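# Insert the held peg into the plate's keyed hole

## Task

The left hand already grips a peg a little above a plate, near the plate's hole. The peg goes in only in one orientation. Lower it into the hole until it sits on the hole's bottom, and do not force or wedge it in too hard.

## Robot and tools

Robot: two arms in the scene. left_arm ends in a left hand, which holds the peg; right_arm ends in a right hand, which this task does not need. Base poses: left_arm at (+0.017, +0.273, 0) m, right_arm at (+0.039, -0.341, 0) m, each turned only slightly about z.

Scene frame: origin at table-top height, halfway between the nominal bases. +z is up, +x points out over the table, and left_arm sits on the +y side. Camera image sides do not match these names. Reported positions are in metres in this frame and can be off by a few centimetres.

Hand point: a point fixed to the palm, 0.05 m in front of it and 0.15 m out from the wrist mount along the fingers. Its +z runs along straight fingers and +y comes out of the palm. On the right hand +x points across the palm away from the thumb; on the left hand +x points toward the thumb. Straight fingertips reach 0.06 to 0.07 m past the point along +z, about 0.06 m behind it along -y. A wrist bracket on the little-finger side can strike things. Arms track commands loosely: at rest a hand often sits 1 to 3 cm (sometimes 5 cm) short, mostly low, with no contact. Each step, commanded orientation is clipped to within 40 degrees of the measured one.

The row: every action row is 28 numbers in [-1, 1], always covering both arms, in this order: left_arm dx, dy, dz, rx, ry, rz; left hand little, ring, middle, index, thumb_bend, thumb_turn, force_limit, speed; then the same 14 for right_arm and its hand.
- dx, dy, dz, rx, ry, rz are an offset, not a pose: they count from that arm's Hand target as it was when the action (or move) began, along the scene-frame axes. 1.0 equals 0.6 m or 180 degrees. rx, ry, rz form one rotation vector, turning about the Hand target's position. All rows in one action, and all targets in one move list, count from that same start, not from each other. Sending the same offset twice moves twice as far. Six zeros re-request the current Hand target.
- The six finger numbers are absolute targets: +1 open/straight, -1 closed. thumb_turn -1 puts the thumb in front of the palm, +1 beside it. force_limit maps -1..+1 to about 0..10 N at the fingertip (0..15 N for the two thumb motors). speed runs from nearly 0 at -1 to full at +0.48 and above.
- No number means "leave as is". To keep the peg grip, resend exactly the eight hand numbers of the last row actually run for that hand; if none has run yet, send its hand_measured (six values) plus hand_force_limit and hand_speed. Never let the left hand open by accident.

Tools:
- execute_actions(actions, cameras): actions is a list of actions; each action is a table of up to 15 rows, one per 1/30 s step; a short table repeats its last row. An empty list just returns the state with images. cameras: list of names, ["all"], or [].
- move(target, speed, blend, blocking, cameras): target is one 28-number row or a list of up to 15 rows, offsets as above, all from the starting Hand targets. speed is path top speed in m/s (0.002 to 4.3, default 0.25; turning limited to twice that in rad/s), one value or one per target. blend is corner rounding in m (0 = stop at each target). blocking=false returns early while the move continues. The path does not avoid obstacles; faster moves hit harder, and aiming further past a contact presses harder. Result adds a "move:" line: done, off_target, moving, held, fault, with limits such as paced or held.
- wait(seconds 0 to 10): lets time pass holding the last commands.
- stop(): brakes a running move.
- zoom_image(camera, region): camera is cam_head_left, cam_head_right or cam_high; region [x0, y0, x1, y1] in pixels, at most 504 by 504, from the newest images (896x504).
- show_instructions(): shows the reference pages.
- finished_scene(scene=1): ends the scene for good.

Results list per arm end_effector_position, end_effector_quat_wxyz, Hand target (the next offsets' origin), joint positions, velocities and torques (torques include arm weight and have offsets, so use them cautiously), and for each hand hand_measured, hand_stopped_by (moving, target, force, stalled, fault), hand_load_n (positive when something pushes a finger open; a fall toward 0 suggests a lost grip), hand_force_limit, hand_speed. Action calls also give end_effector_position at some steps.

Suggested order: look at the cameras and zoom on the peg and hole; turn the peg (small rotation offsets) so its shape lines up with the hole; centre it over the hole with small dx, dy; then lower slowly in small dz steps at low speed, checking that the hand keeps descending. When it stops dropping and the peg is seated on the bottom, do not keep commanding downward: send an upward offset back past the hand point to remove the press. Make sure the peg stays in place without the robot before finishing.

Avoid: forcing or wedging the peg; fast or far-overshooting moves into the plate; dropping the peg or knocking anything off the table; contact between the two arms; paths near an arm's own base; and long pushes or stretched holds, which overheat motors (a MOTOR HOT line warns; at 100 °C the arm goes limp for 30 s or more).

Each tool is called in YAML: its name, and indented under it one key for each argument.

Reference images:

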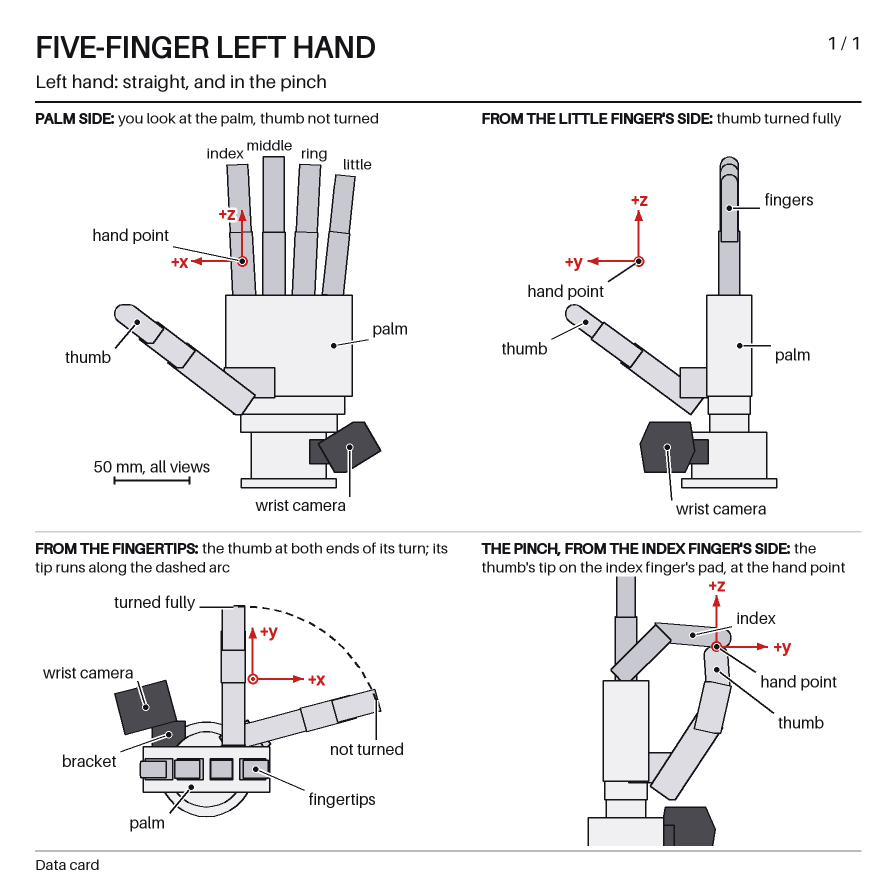

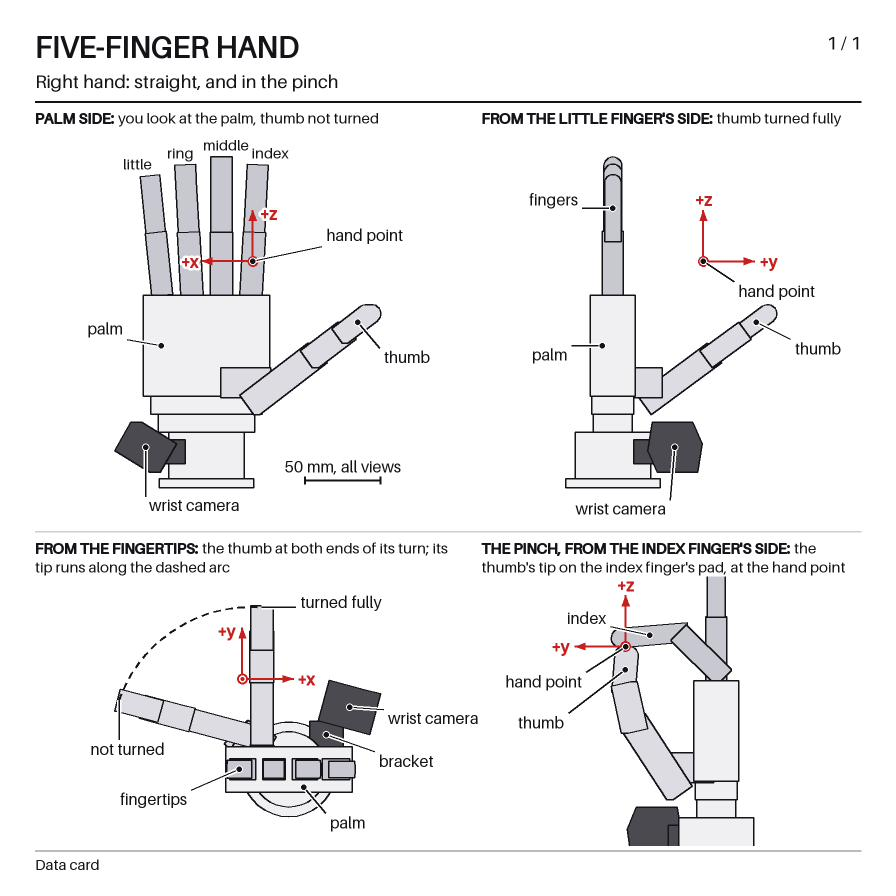

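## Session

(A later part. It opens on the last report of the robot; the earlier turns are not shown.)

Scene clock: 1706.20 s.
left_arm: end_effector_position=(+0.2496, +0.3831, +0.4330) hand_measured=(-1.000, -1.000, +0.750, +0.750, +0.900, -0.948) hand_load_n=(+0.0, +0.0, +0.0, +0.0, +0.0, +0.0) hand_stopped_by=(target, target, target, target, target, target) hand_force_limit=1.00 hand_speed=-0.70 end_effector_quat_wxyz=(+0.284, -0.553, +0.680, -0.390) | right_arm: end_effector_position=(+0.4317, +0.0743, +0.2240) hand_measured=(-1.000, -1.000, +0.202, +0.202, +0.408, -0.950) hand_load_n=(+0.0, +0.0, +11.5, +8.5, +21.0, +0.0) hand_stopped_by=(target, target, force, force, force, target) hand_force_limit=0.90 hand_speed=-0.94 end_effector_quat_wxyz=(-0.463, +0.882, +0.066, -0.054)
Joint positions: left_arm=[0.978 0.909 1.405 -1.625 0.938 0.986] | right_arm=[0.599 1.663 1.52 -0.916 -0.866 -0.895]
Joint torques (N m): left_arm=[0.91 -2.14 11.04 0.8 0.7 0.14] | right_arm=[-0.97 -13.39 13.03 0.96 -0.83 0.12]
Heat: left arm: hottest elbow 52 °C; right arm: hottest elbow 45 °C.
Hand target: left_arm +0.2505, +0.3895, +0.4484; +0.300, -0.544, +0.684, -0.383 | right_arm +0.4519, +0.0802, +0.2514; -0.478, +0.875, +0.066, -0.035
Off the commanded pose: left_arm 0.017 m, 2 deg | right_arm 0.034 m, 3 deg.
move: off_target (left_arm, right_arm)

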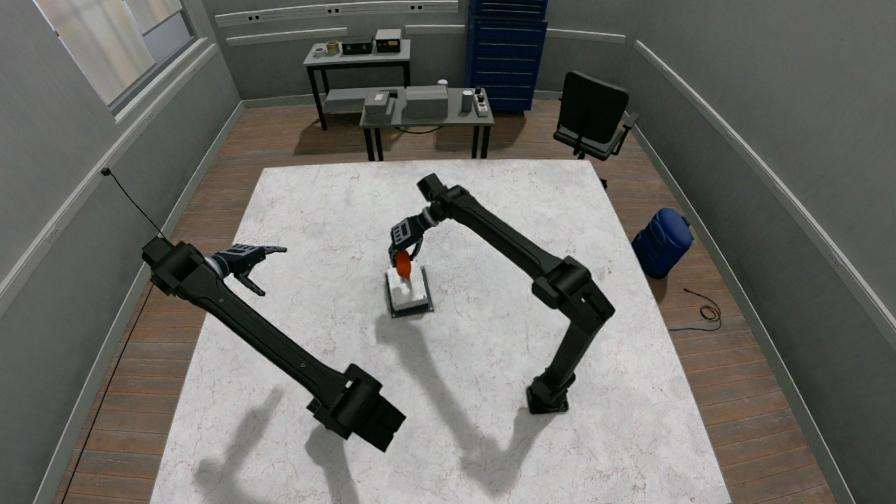

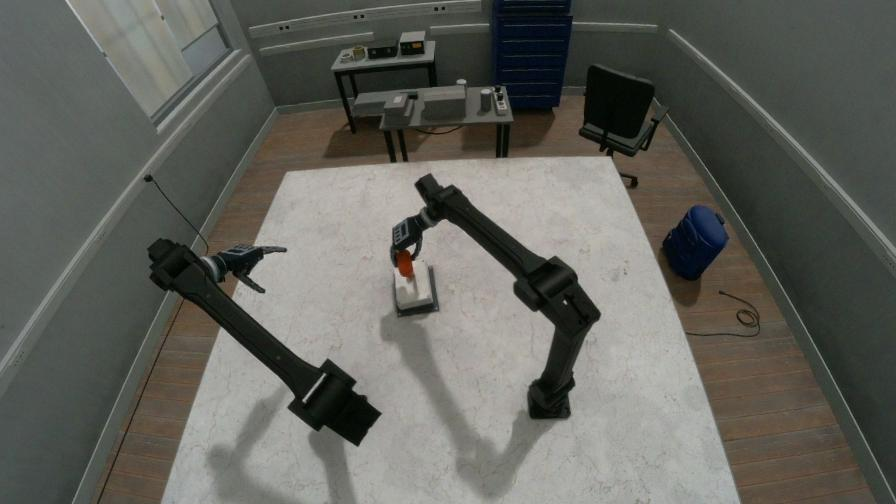

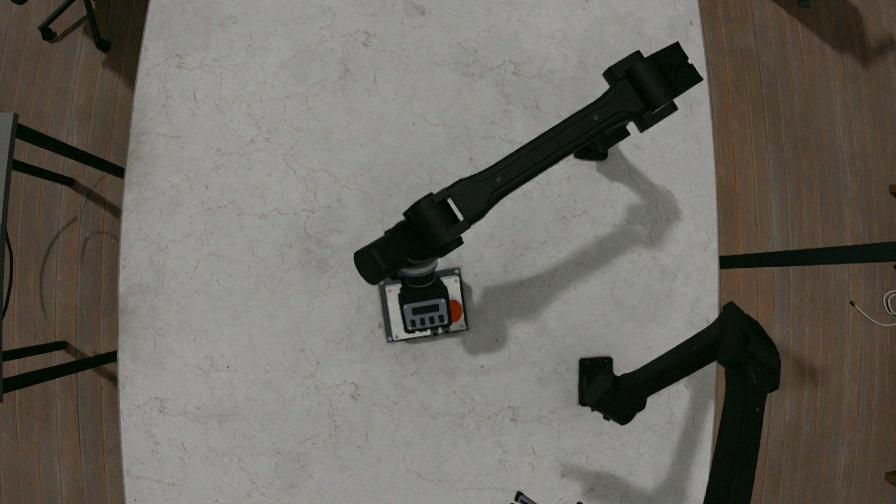

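move:
  target:
    - [0,0,0,0,0,0,-1,-1,0.75,0.75,0.9,-0.948,1.0,-0.7,0,0,0.03,0,0,0,-1,-1,-0.05,-0.05,0.05,-0.95,0.9,-0.94]
    - [0,0,0,0,0,0,-1,-1,0.75,0.75,0.9,-0.948,1.0,-0.7,0,-0.25,0.03,-0.0087,-0.0022,-0.0128,-1,-1,-0.05,-0.05,0.05,-0.95,0.9,-0.94]
    - [0,0,0,0,0,0,-1,-1,0.75,0.75,0.9,-0.948,1.0,-0.7,0,-0.25,-0.24,-0.0087,-0.0022,-0.0128,-1,-1,-0.05,-0.05,0.05,-0.95,0.9,-0.94]
  speed: [0.1,0.15,0.12]
  blend: [0.02,0.02,0]
  cameras: ["all"]

zoom_image:
  camera: "cam_high"
  region: [376, 258, 476, 358]

zoom_image:
  camera: "cam_head_left"
  region: [420, 240, 480, 300]

zoom_image:
  camera: "cam_head_left"
  region: [384, 258, 432, 306]

zoom_image:
  camera: "cam_head_right"
  region: [388, 258, 436, 306]

Scene clock: 1737.63 s.
left_arm: end_effector_position=(+0.2496, +0.3831, +0.4330) hand_measured=(-1.000, -1.000, +0.750, +0.750, +0.900, -0.948) hand_load_n=(+0.0, +0.0, +0.0, +0.0, +0.0, +0.0) hand_stopped_by=(target, target, target, target, target, target) hand_force_limit=1.00 hand_speed=-0.70 end_effector_quat_wxyz=(+0.284, -0.553, +0.680, -0.390) | right_arm: end_effector_position=(+0.4410, -0.0697, +0.1011) hand_measured=(-1.000, -1.000, +0.202, +0.202, +0.408, -0.950) hand_load_n=(+0.0, +0.0, +11.5, +8.5, +21.0, +0.5) hand_stopped_by=(target, target, force, force, force, target) hand_force_limit=0.90 hand_speed=-0.94 end_effector_quat_wxyz=(-0.459, +0.887, +0.046, -0.037)
Joint positions: left_arm=[0.978 0.909 1.405 -1.625 0.938 0.986] | right_arm=[0.341 1.638 1.174 -0.841 -0.93 -1.213]
Joint torques (N m): left_arm=[0.91 -2.14 11.04 0.8 0.7 0.14] | right_arm=[-0.67 -12.45 8.28 1.39 -0.92 -0.05]
Heat: left arm: hottest elbow 53 °C; right arm: hottest elbow 46 °C.
Hand target: left_arm +0.2505, +0.3895, +0.4484; +0.300, -0.544, +0.684, -0.383 | right_arm +0.4518, -0.0699, +0.1073; -0.466, +0.883, +0.050, -0.024
Off the commanded pose: left_arm 0.017 m, 2 deg | right_arm 0.013 m, 2 deg.
move: off_target (left_arm, right_arm); blend cut to 0.0091 m at target 1

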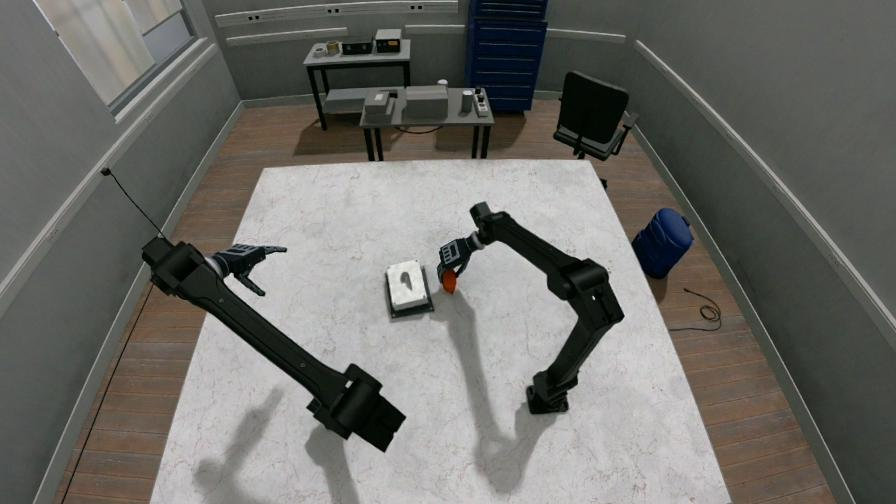

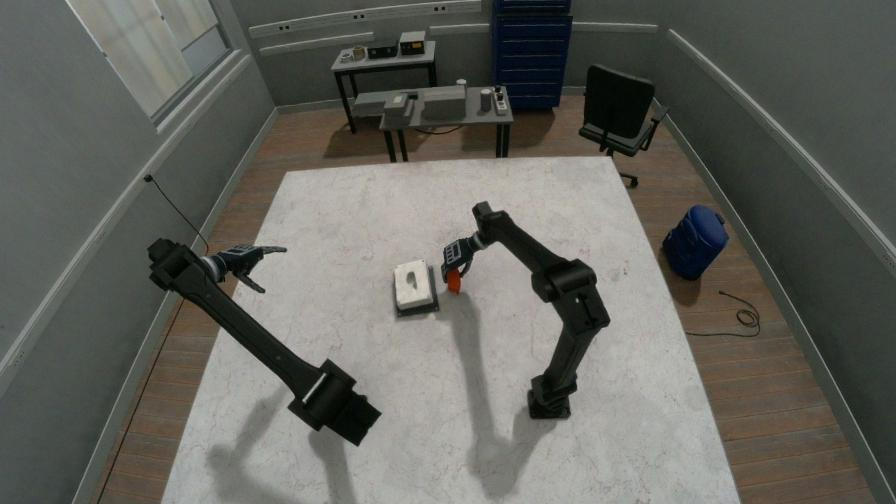

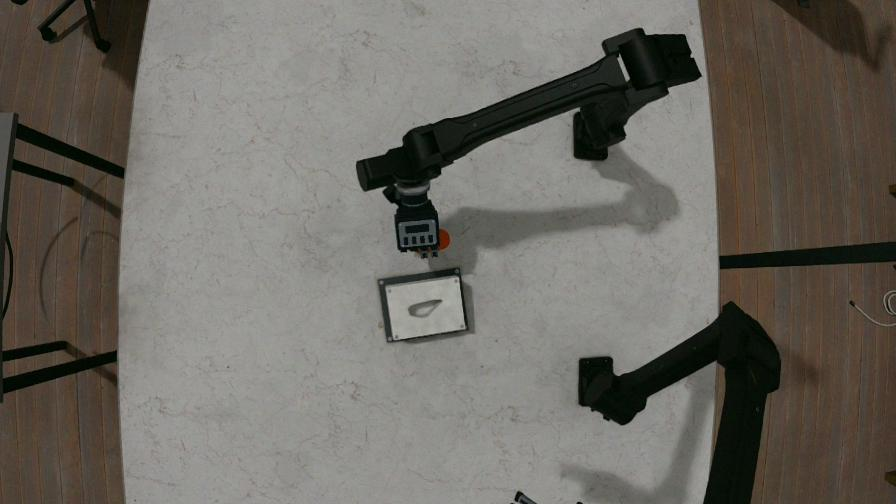

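Scaled by 5.040 from the camera's 896x504 image, which has a finer 1280x720 frame.

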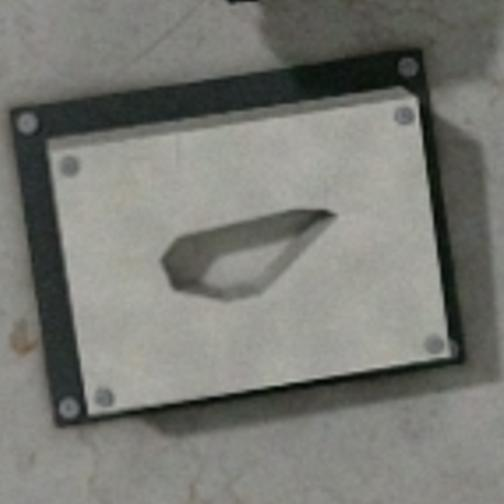

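Scaled by 8.400 from the camera's 896x504 image, which has a finer 1280x720 frame.

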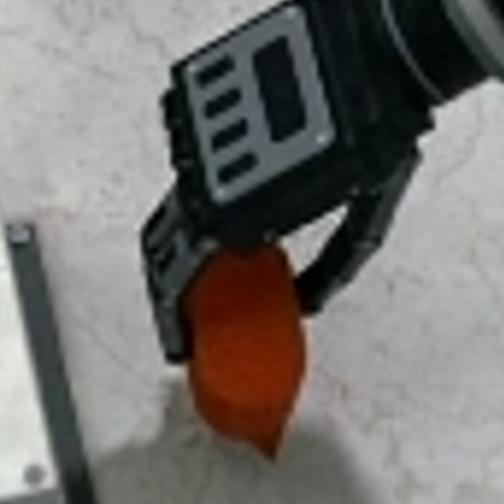

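Scaled by 10.500 from the camera's 896x504 image, which has a finer 1280x720 frame.

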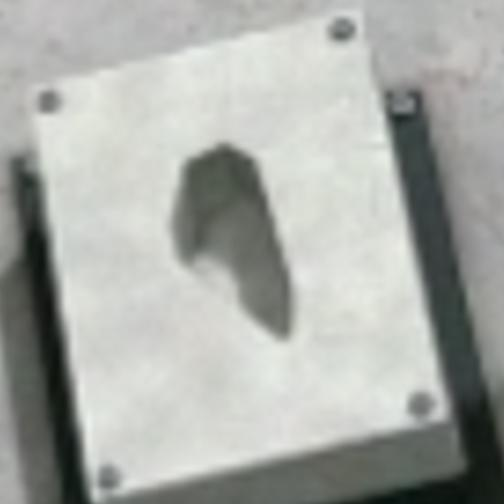

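Scaled by 10.500 from the camera's 896x504 image, which has a finer 1280x720 frame.

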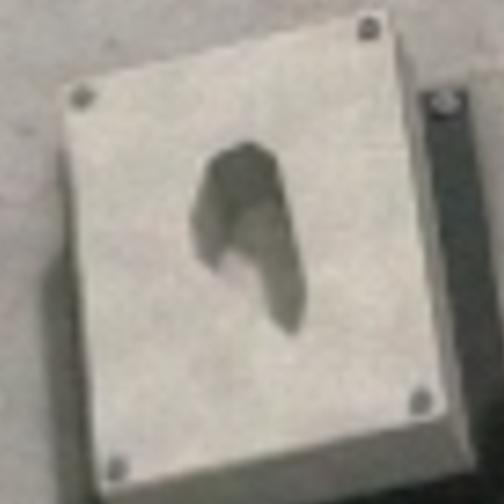

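move:
  target: [0,0,0,0,0,0,-1,-1,0.75,0.75,0.9,-0.948,1.0,-0.7,0.01,0,-0.05,0.0086,-0.0119,0,-1,-1,-0.05,-0.05,0.05,-0.95,0.9,-0.94]
  speed: 0.04
  cameras: ["all"]

zoom_image:
  camera: "cam_head_left"
  region: [420, 240, 480, 300]

zoom_image:
  camera: "cam_high"
  region: [390, 190, 470, 270]

Scene clock: 1748.97 s.
left_arm: end_effector_position=(+0.2496, +0.3831, +0.4330) hand_measured=(-1.000, -1.000, +0.750, +0.750, +0.900, -0.948) hand_load_n=(+0.0, +0.0, +0.0, +0.0, +0.0, +0.0) hand_stopped_by=(target, target, target, target, target, target) hand_force_limit=1.00 hand_speed=-0.70 end_effector_quat_wxyz=(+0.284, -0.553, +0.680, -0.390) | right_arm: end_effector_position=(+0.4490, -0.0657, +0.0846) hand_measured=(-1.000, -1.000, +0.204, +0.202, +0.408, -0.950) hand_load_n=(+0.0, +0.0, +10.0, +9.5, +19.0, +0.0) hand_stopped_by=(target, target, force, force, force, target) hand_force_limit=0.90 hand_speed=-0.94 end_effector_quat_wxyz=(-0.476, +0.877, +0.060, -0.013)
Joint positions: left_arm=[0.978 0.909 1.405 -1.625 0.938 0.986] | right_arm=[0.336 1.651 1.13 -0.72 -0.954 -1.214]
Joint torques (N m): left_arm=[0.91 -2.14 11.06 0.8 0.7 0.14] | right_arm=[-0.97 -10.93 7.35 1.76 -0.63 -0.11]
Heat: left arm: hottest elbow 53 °C; right arm: hottest elbow 45 °C.
Hand target: left_arm +0.2505, +0.3895, +0.4484; +0.300, -0.544, +0.684, -0.383 | right_arm +0.4580, -0.0700, +0.0773; -0.477, +0.877, +0.059, -0.006
Off the commanded pose: left_arm 0.017 m, 2 deg | right_arm 0.012 m, 1 deg.
move: off_target (left_arm, right_arm)

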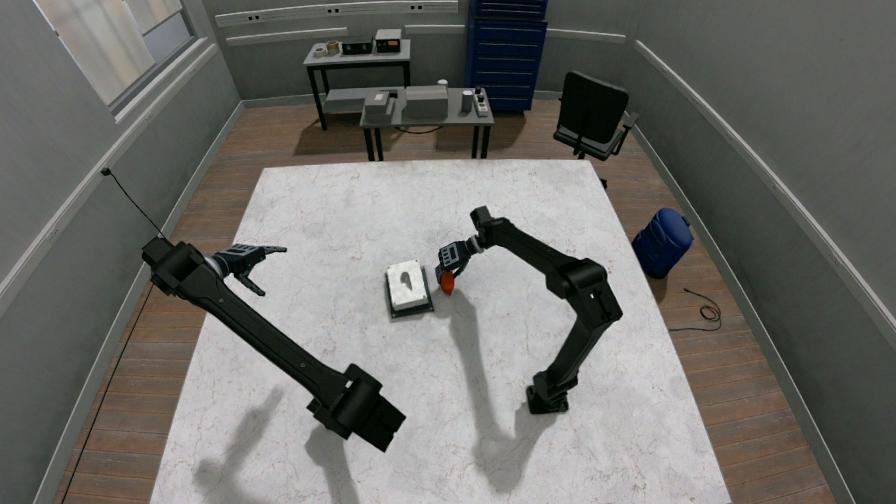

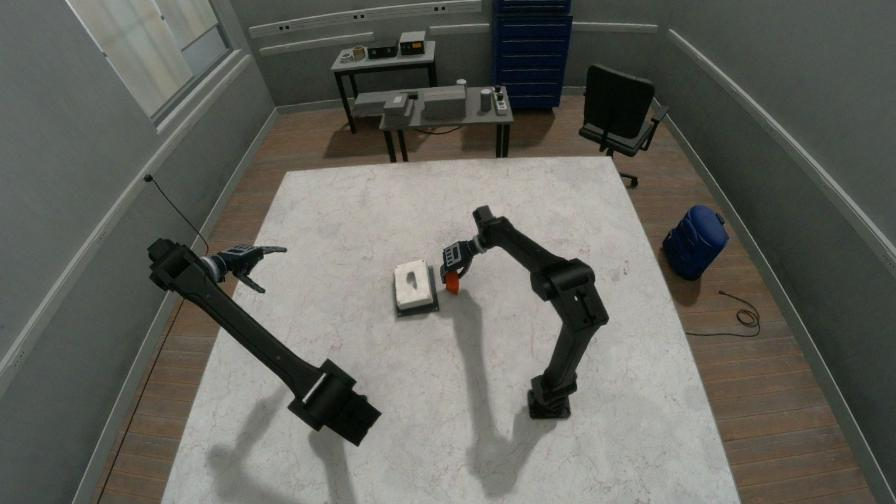

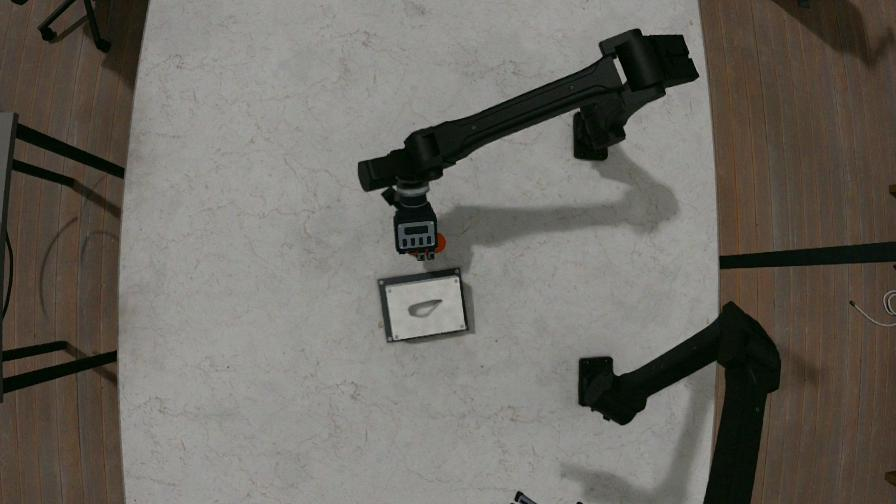

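Scaled by 8.400 from the camera's 896x504 image, which has a finer 1280x720 frame.

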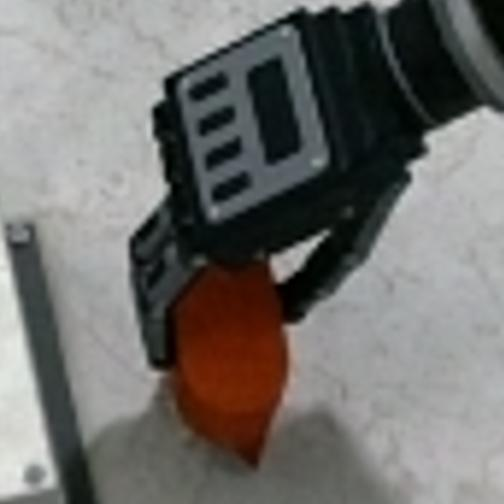

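Scaled by 6.300 from the camera's 896x504 image, which has a finer 1280x720 frame.

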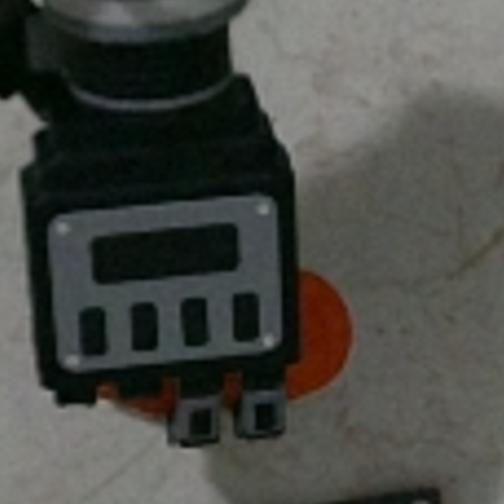

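move:
  target: [0,0,0,0,0,0,-1,-1,0.75,0.75,0.9,-0.948,1.0,-0.7,0.006,-0.003,-0.025,-0.0068,0.0064,0.002,-1,-1,-0.05,-0.05,0.05,-0.95,0.9,-0.94]
  speed: 0.03
  cameras: ["all"]

zoom_image:
  camera: "cam_head_left"
  region: [420, 240, 480, 300]

zoom_image:
  camera: "cam_head_right"
  region: [425, 240, 485, 300]

zoom_image:
  camera: "cam_high"
  region: [390, 190, 470, 270]

Scene clock: 1754.43 s.
left_arm: end_effector_position=(+0.2496, +0.3831, +0.4330) hand_measured=(-1.000, -1.000, +0.750, +0.750, +0.900, -0.948) hand_load_n=(+0.0, +0.0, +0.0, +0.0, +0.0, +0.0) hand_stopped_by=(target, target, target, target, target, target) hand_force_limit=1.00 hand_speed=-0.70 end_effector_quat_wxyz=(+0.284, -0.553, +0.680, -0.390) | right_arm: end_effector_position=(+0.4515, -0.0657, +0.0816) hand_measured=(-1.000, -1.000, +0.204, +0.202, +0.408, -0.950) hand_load_n=(+0.0, +0.0, +11.0, +11.0, +18.0, -1.5) hand_stopped_by=(target, target, force, force, force, target) hand_force_limit=0.90 hand_speed=-0.94 end_effector_quat_wxyz=(-0.477, +0.877, +0.059, -0.015)
Joint positions: left_arm=[0.978 0.909 1.405 -1.625 0.938 0.986] | right_arm=[0.333 1.663 1.136 -0.72 -0.958 -1.218]
Joint torques (N m): left_arm=[0.91 -2.14 11.04 0.8 0.71 0.14] | right_arm=[-0.85 -8.82 8.02 0.92 -0.1 -0.25]
Heat: left arm: hottest elbow 53 °C; right arm: hottest elbow 45 °C.
Hand target: left_arm +0.2505, +0.3895, +0.4484; +0.300, -0.544, +0.684, -0.383 | right_arm +0.4615, -0.0718, +0.0623; -0.468, +0.882, +0.056, -0.017
Off the commanded pose: left_arm 0.017 m, 2 deg | right_arm 0.023 m, 1 deg.
move: off_target (left_arm, right_arm)

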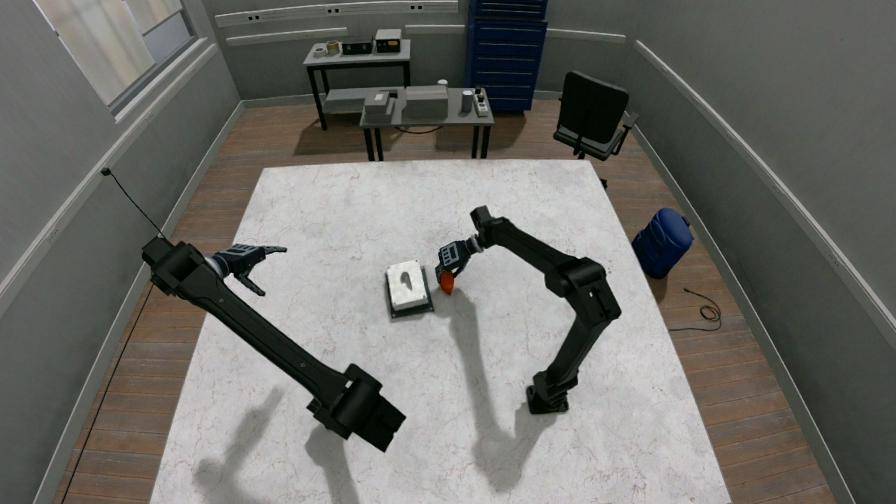

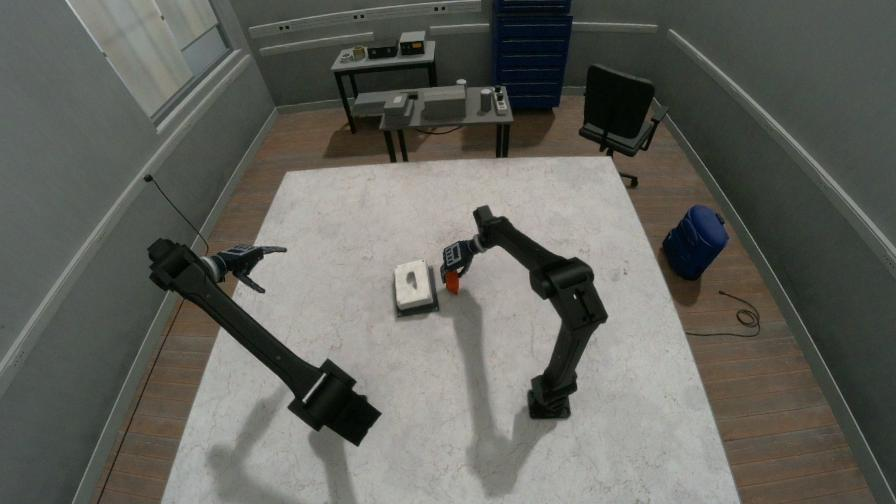

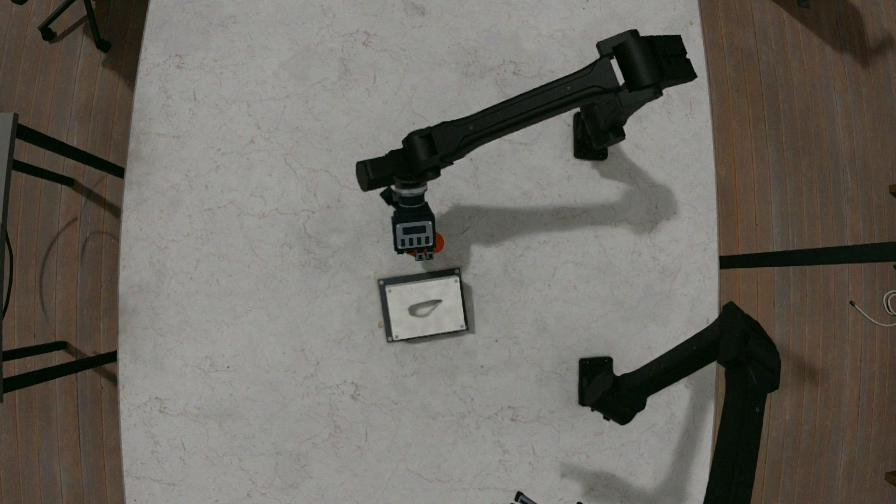

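Scaled by 8.400 from the camera's 896x504 image, which has a finer 1280x720 frame.

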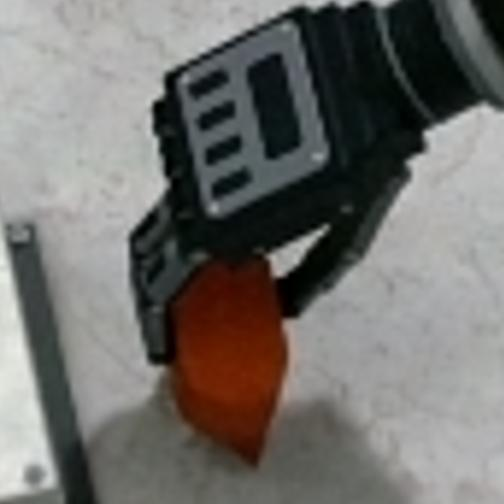

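Scaled by 8.400 from the camera's 896x504 image, which has a finer 1280x720 frame.

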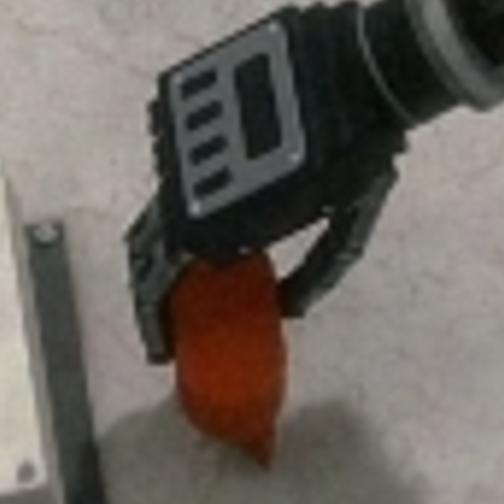

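Scaled by 6.300 from the camera's 896x504 image, which has a finer 1280x720 frame.

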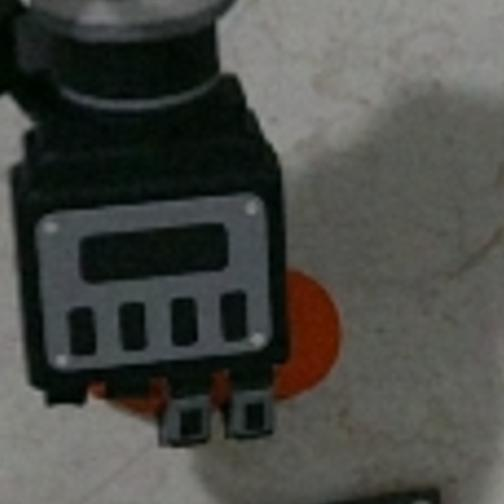

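move:
  target:
    - [0,0,0,0,0,0,-1,-1,0.75,0.75,0.9,-0.948,1.0,-0.7,-0.006,0,0.022,0,0,0,-1,-1,-0.05,-0.05,0.05,-0.95,0.9,-0.94]
    - [0,0,0,0,0,0,-1,-1,0.75,0.75,0.9,-0.948,1.0,-0.7,-0.006,0.0,0.022,0,0,0,-1,-1,0.32,0.32,0.56,-0.95,0.9,-0.9]
  speed: 0.04
  cameras: ["all"]

zoom_image:
  camera: "cam_head_left"
  region: [420, 240, 480, 300]

zoom_image:
  camera: "cam_head_right"
  region: [425, 240, 485, 300]

zoom_image:
  camera: "cam_high"
  region: [390, 190, 470, 270]

Scene clock: 1761.60 s.
left_arm: end_effector_position=(+0.2496, +0.3831, +0.4330) hand_measured=(-1.000, -1.000, +0.750, +0.750, +0.900, -0.948) hand_load_n=(+0.0, +0.0, +0.0, -0.5, +0.0, +0.0) hand_stopped_by=(target, target, target, target, target, target) hand_force_limit=1.00 hand_speed=-0.70 end_effector_quat_wxyz=(+0.284, -0.553, +0.680, -0.390) | right_arm: end_effector_position=(+0.4497, -0.0686, +0.0771) hand_measured=(-1.000, -1.000, +0.320, +0.320, +0.560, -0.950) hand_load_n=(+0.0, +0.0, +0.0, +0.0, +0.0, +0.0) hand_stopped_by=(target, target, target, target, target, target) hand_force_limit=0.90 hand_speed=-0.90 end_effector_quat_wxyz=(-0.469, +0.881, +0.058, -0.020)
Joint positions: left_arm=[0.978 0.909 1.405 -1.625 0.938 0.986] | right_arm=[0.333 1.67 1.137 -0.737 -0.946 -1.227]
Joint torques (N m): left_arm=[0.91 -2.14 11.06 0.8 0.7 0.14] | right_arm=[-0.67 -11.4 8.35 0.44 -0.52 -0.13]
Heat: left arm: hottest elbow 53 °C; right arm: hottest elbow 45 °C.
Hand target: left_arm +0.2505, +0.3895, +0.4484; +0.300, -0.544, +0.684, -0.383 | right_arm +0.4579, -0.0718, +0.0755; -0.468, +0.882, +0.057, -0.017
Off the commanded pose: left_arm 0.017 m, 2 deg | right_arm 0.009 m, 0 deg.
move: off_target (left_arm); target 2's new numbers were sent with right_arm's hand 0.011 m and 1 deg from that target

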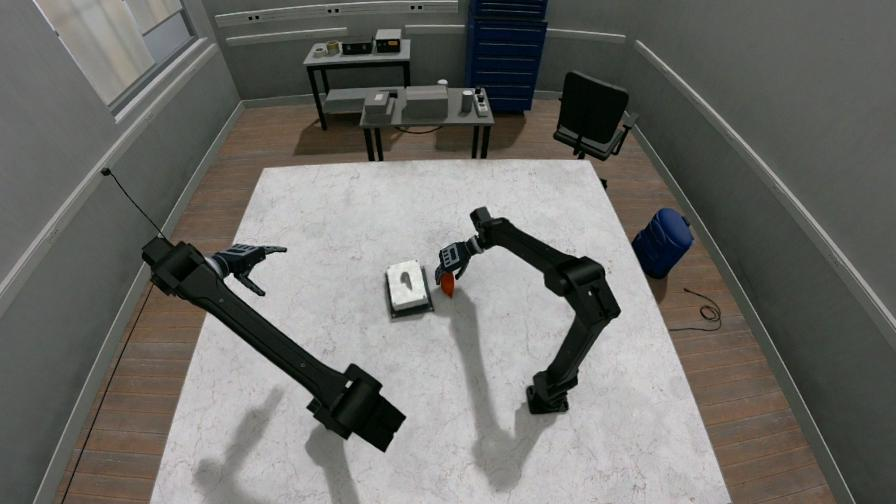

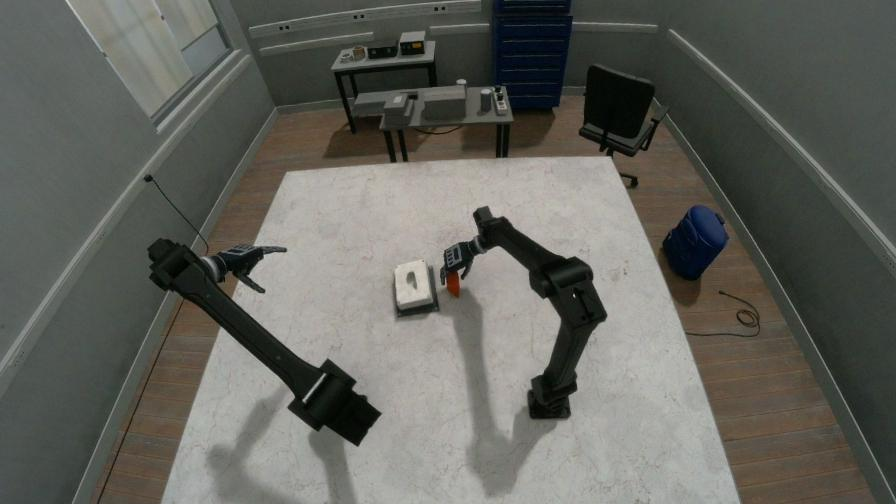

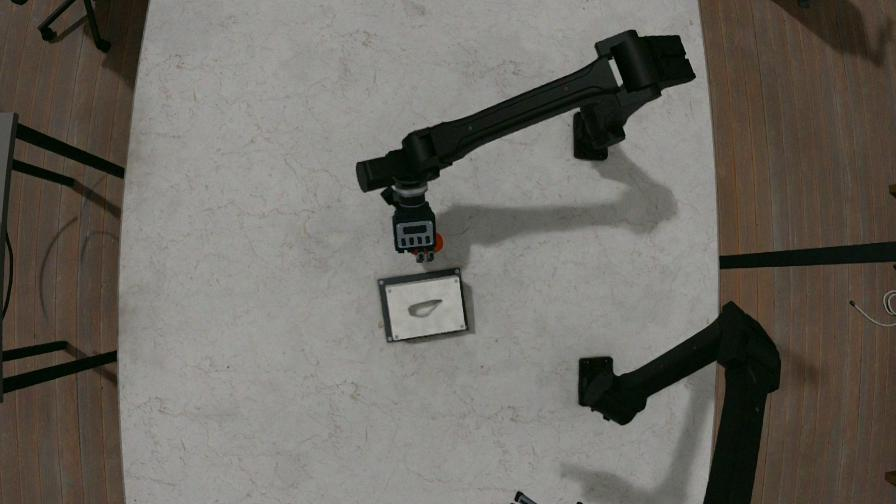

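Scaled by 8.400 from the camera's 896x504 image, which has a finer 1280x720 frame.

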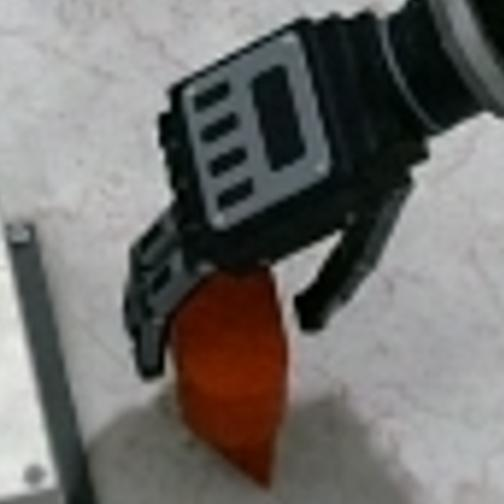

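Scaled by 8.400 from the camera's 896x504 image, which has a finer 1280x720 frame.

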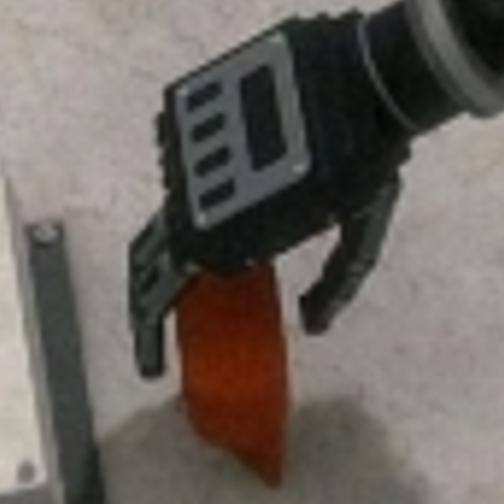

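Scaled by 6.300 from the camera's 896x504 image, which has a finer 1280x720 frame.

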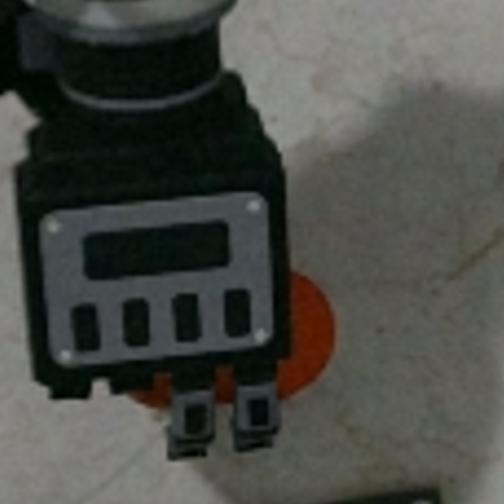

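move:
  target: [0,0,0,0,0,0,-1,-1,0.75,0.75,0.9,-0.948,1.0,-0.7,0,0,0,0,0,0,-1,-1,0.05,0.05,0.2,-0.95,-0.8,-0.88]
  cameras: []

move:
  target: [0,0,0,0,0,0,-1,-1,0.75,0.75,0.9,-0.948,1.0,-0.7,0,0,0,0,0,0,-1,-1,0.0,0.0,0.1,-0.95,0.0,-0.94]
  cameras: []

move:
  target: [0,0,0,0,0,0,-1,-1,0.75,0.75,0.9,-0.948,1.0,-0.7,0,0,0,0,0,0,-1,-1,-0.05,-0.05,0.05,-0.95,1.0,-0.94]
  cameras: ["all"]

zoom_image:
  camera: "cam_head_left"
  region: [420, 240, 480, 300]

zoom_image:
  camera: "cam_head_right"
  region: [425, 240, 485, 300]

zoom_image:
  camera: "cam_high"
  region: [390, 190, 470, 270]

Scene clock: 1774.60 s.
left_arm: end_effector_position=(+0.2496, +0.3831, +0.4330) hand_measured=(-1.000, -1.000, +0.750, +0.750, +0.900, -0.948) hand_load_n=(+0.0, +0.0, +0.0, +0.0, +0.0, +0.0) hand_stopped_by=(target, target, target, target, target, target) hand_force_limit=1.00 hand_speed=-0.70 end_effector_quat_wxyz=(+0.284, -0.553, +0.680, -0.390) | right_arm: end_effector_position=(+0.4497, -0.0686, +0.0770) hand_measured=(-1.000, -1.000, +0.178, +0.244, +0.488, -0.950) hand_load_n=(+0.0, +0.0, +3.5, +0.0, +3.5, +0.5) hand_stopped_by=(target, target, force, force, force, target) hand_force_limit=-0.80 hand_speed=-0.88 end_effector_quat_wxyz=(-0.469, +0.881, +0.058, -0.020)
Joint positions: left_arm=[0.978 0.909 1.405 -1.625 0.938 0.986] | right_arm=[0.333 1.67 1.137 -0.737 -0.946 -1.227]
Joint torques (N m): left_arm=[0.91 -2.2 11.04 0.8 0.7 0.14] | right_arm=[-0.73 -11.34 8.35 0.43 -0.52 -0.12]
Heat: left arm: hottest elbow 53 °C; right arm: hottest elbow 45 °C.
Hand target: left_arm +0.2505, +0.3895, +0.4484; +0.300, -0.544, +0.684, -0.383 | right_arm +0.4579, -0.0718, +0.0755; -0.468, +0.882, +0.056, -0.017
Off the commanded pose: left_arm 0.017 m, 2 deg | right_arm 0.009 m, 0 deg.
move: off_target (left_arm)
No camera images: "cameras" was empty.

Scene clock: 1775.23 s.
left_arm: end_effector_position=(+0.2496, +0.3831, +0.4330) hand_measured=(-1.000, -1.000, +0.750, +0.750, +0.900, -0.948) hand_load_n=(+0.0, +0.0, +0.0, +0.0, +0.0, +0.0) hand_stopped_by=(target, target, target, target, target, target) hand_force_limit=1.00 hand_speed=-0.70 end_effector_quat_wxyz=(+0.284, -0.553, +0.680, -0.390) | right_arm: end_effector_position=(+0.4497, -0.0687, +0.0770) hand_measured=(-1.000, -1.000, +0.174, +0.178, +0.478, -0.950) hand_load_n=(+0.0, +0.0, +4.0, +6.0, +10.5, -1.5) hand_stopped_by=(target, target, force, force, force, target) hand_force_limit=0.00 hand_speed=-0.94 end_effector_quat_wxyz=(-0.469, +0.881, +0.058, -0.020)
Joint positions: left_arm=[0.978 0.909 1.405 -1.625 0.938 0.986] | right_arm=[0.333 1.67 1.137 -0.737 -0.946 -1.228]
Joint torques (N m): left_arm=[0.91 -2.14 11.06 0.8 0.7 0.14] | right_arm=[-0.62 -11.34 8.36 0.46 -0.53 -0.11]
Heat: left arm: hottest elbow 53 °C; right arm: hottest elbow 45 °C.
Hand target: left_arm +0.2505, +0.3895, +0.4484; +0.300, -0.544, +0.684, -0.383 | right_arm +0.4579, -0.0718, +0.0755; -0.468, +0.882, +0.056, -0.017
Off the commanded pose: left_arm 0.017 m, 2 deg | right_arm 0.009 m, 0 deg.
move: off_target (left_arm)
No camera images: "cameras" was empty.

Scene clock: 1775.73 s.
left_arm: end_effector_position=(+0.2496, +0.3831, +0.4330) hand_measured=(-1.000, -1.000, +0.750, +0.750, +0.900, -0.948) hand_load_n=(+0.0, +0.0, +0.0, +0.0, +0.0, +0.0) hand_stopped_by=(target, target, target, target, target, target) hand_force_limit=1.00 hand_speed=-0.70 end_effector_quat_wxyz=(+0.284, -0.553, +0.680, -0.390) | right_arm: end_effector_position=(+0.4496, -0.0686, +0.0771) hand_measured=(-1.000, -1.000, +0.156, +0.158, +0.480, -0.950) hand_load_n=(+0.0, +0.0, +9.5, +10.5, +20.0, -2.0) hand_stopped_by=(target, target, force, force, force, target) hand_force_limit=1.00 hand_speed=-0.94 end_effector_quat_wxyz=(-0.469, +0.881, +0.058, -0.020)
Joint positions: left_arm=[0.978 0.909 1.405 -1.625 0.938 0.986] | right_arm=[0.333 1.67 1.137 -0.737 -0.946 -1.228]
Joint torques (N m): left_arm=[0.91 -2.2 11.04 0.8 0.7 0.14] | right_arm=[-0.67 -11.34 8.35 0.46 -0.51 -0.12]
Heat: left arm: hottest elbow 53 °C; right arm: hottest elbow 45 °C.
Hand target: left_arm +0.2505, +0.3895, +0.4484; +0.300, -0.544, +0.684, -0.383 | right_arm +0.4579, -0.0718, +0.0755; -0.468, +0.882, +0.056, -0.017
Off the commanded pose: left_arm 0.017 m, 2 deg | right_arm 0.009 m, 0 deg.
move: off_target (left_arm)

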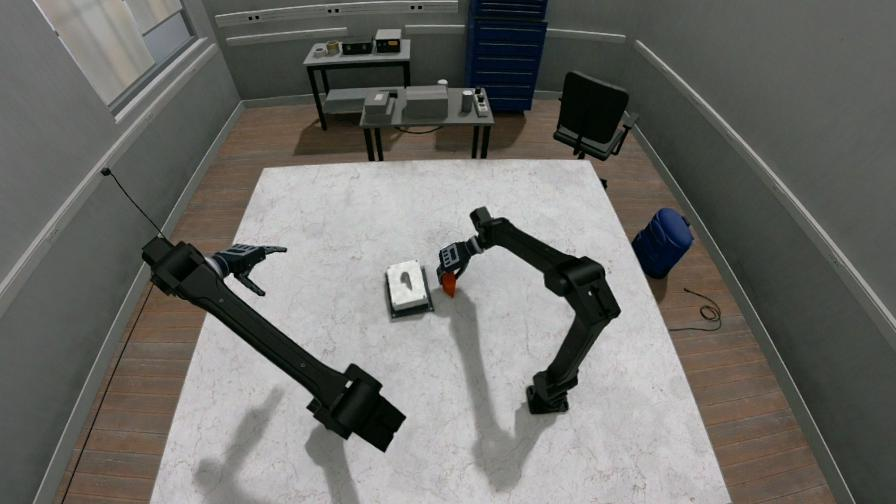

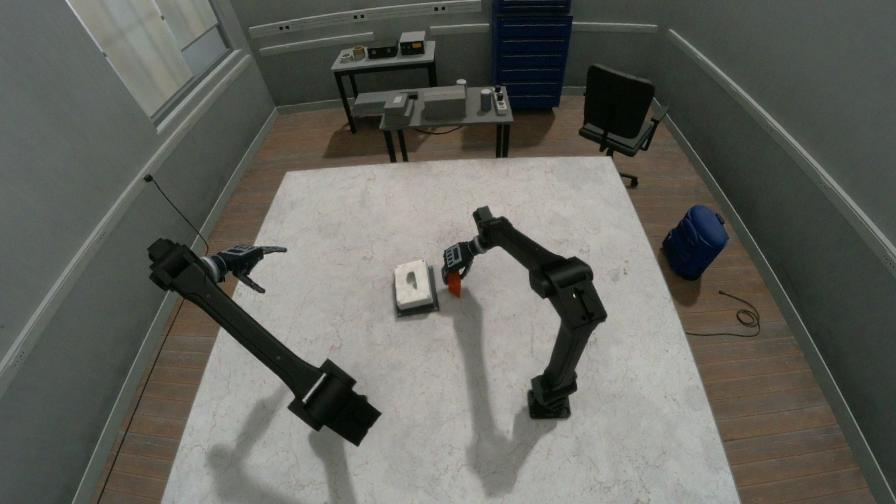

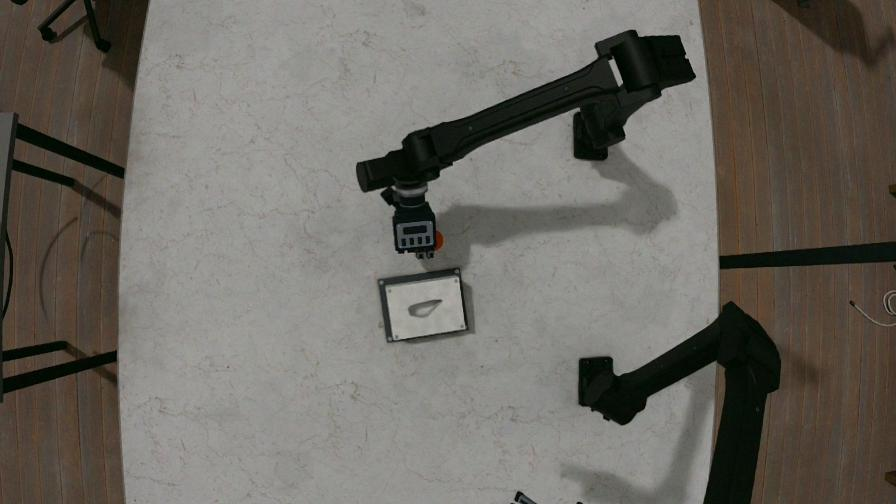

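Scaled by 8.400 from the camera's 896x504 image, which has a finer 1280x720 frame.

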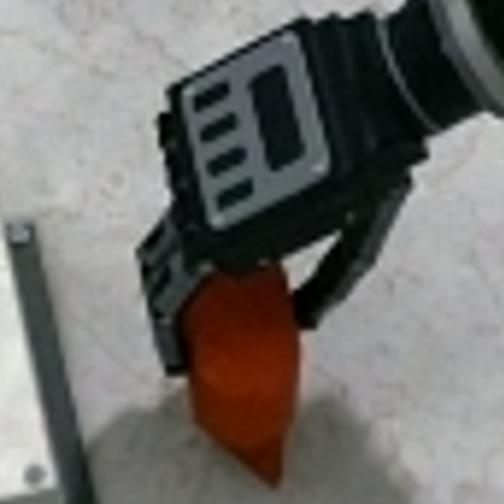

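Scaled by 8.400 from the camera's 896x504 image, which has a finer 1280x720 frame.

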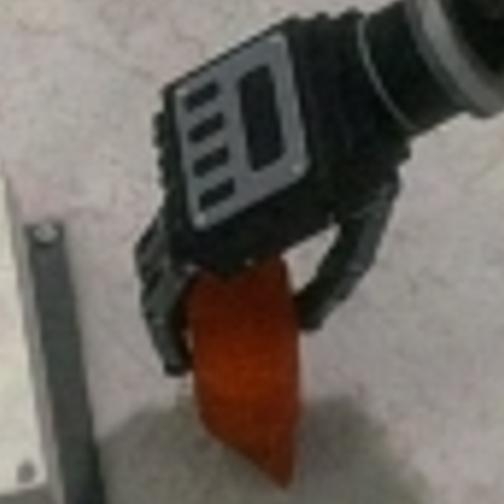

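Scaled by 6.300 from the camera's 896x504 image, which has a finer 1280x720 frame.

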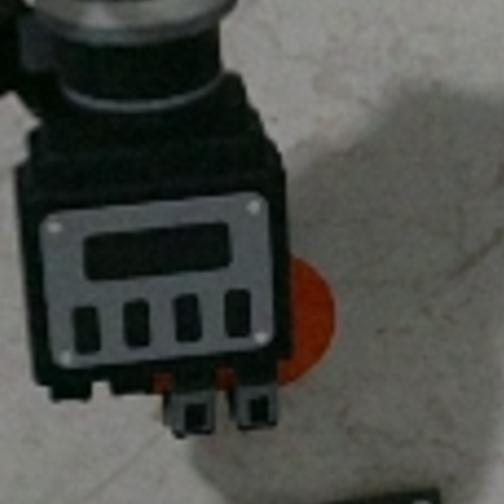

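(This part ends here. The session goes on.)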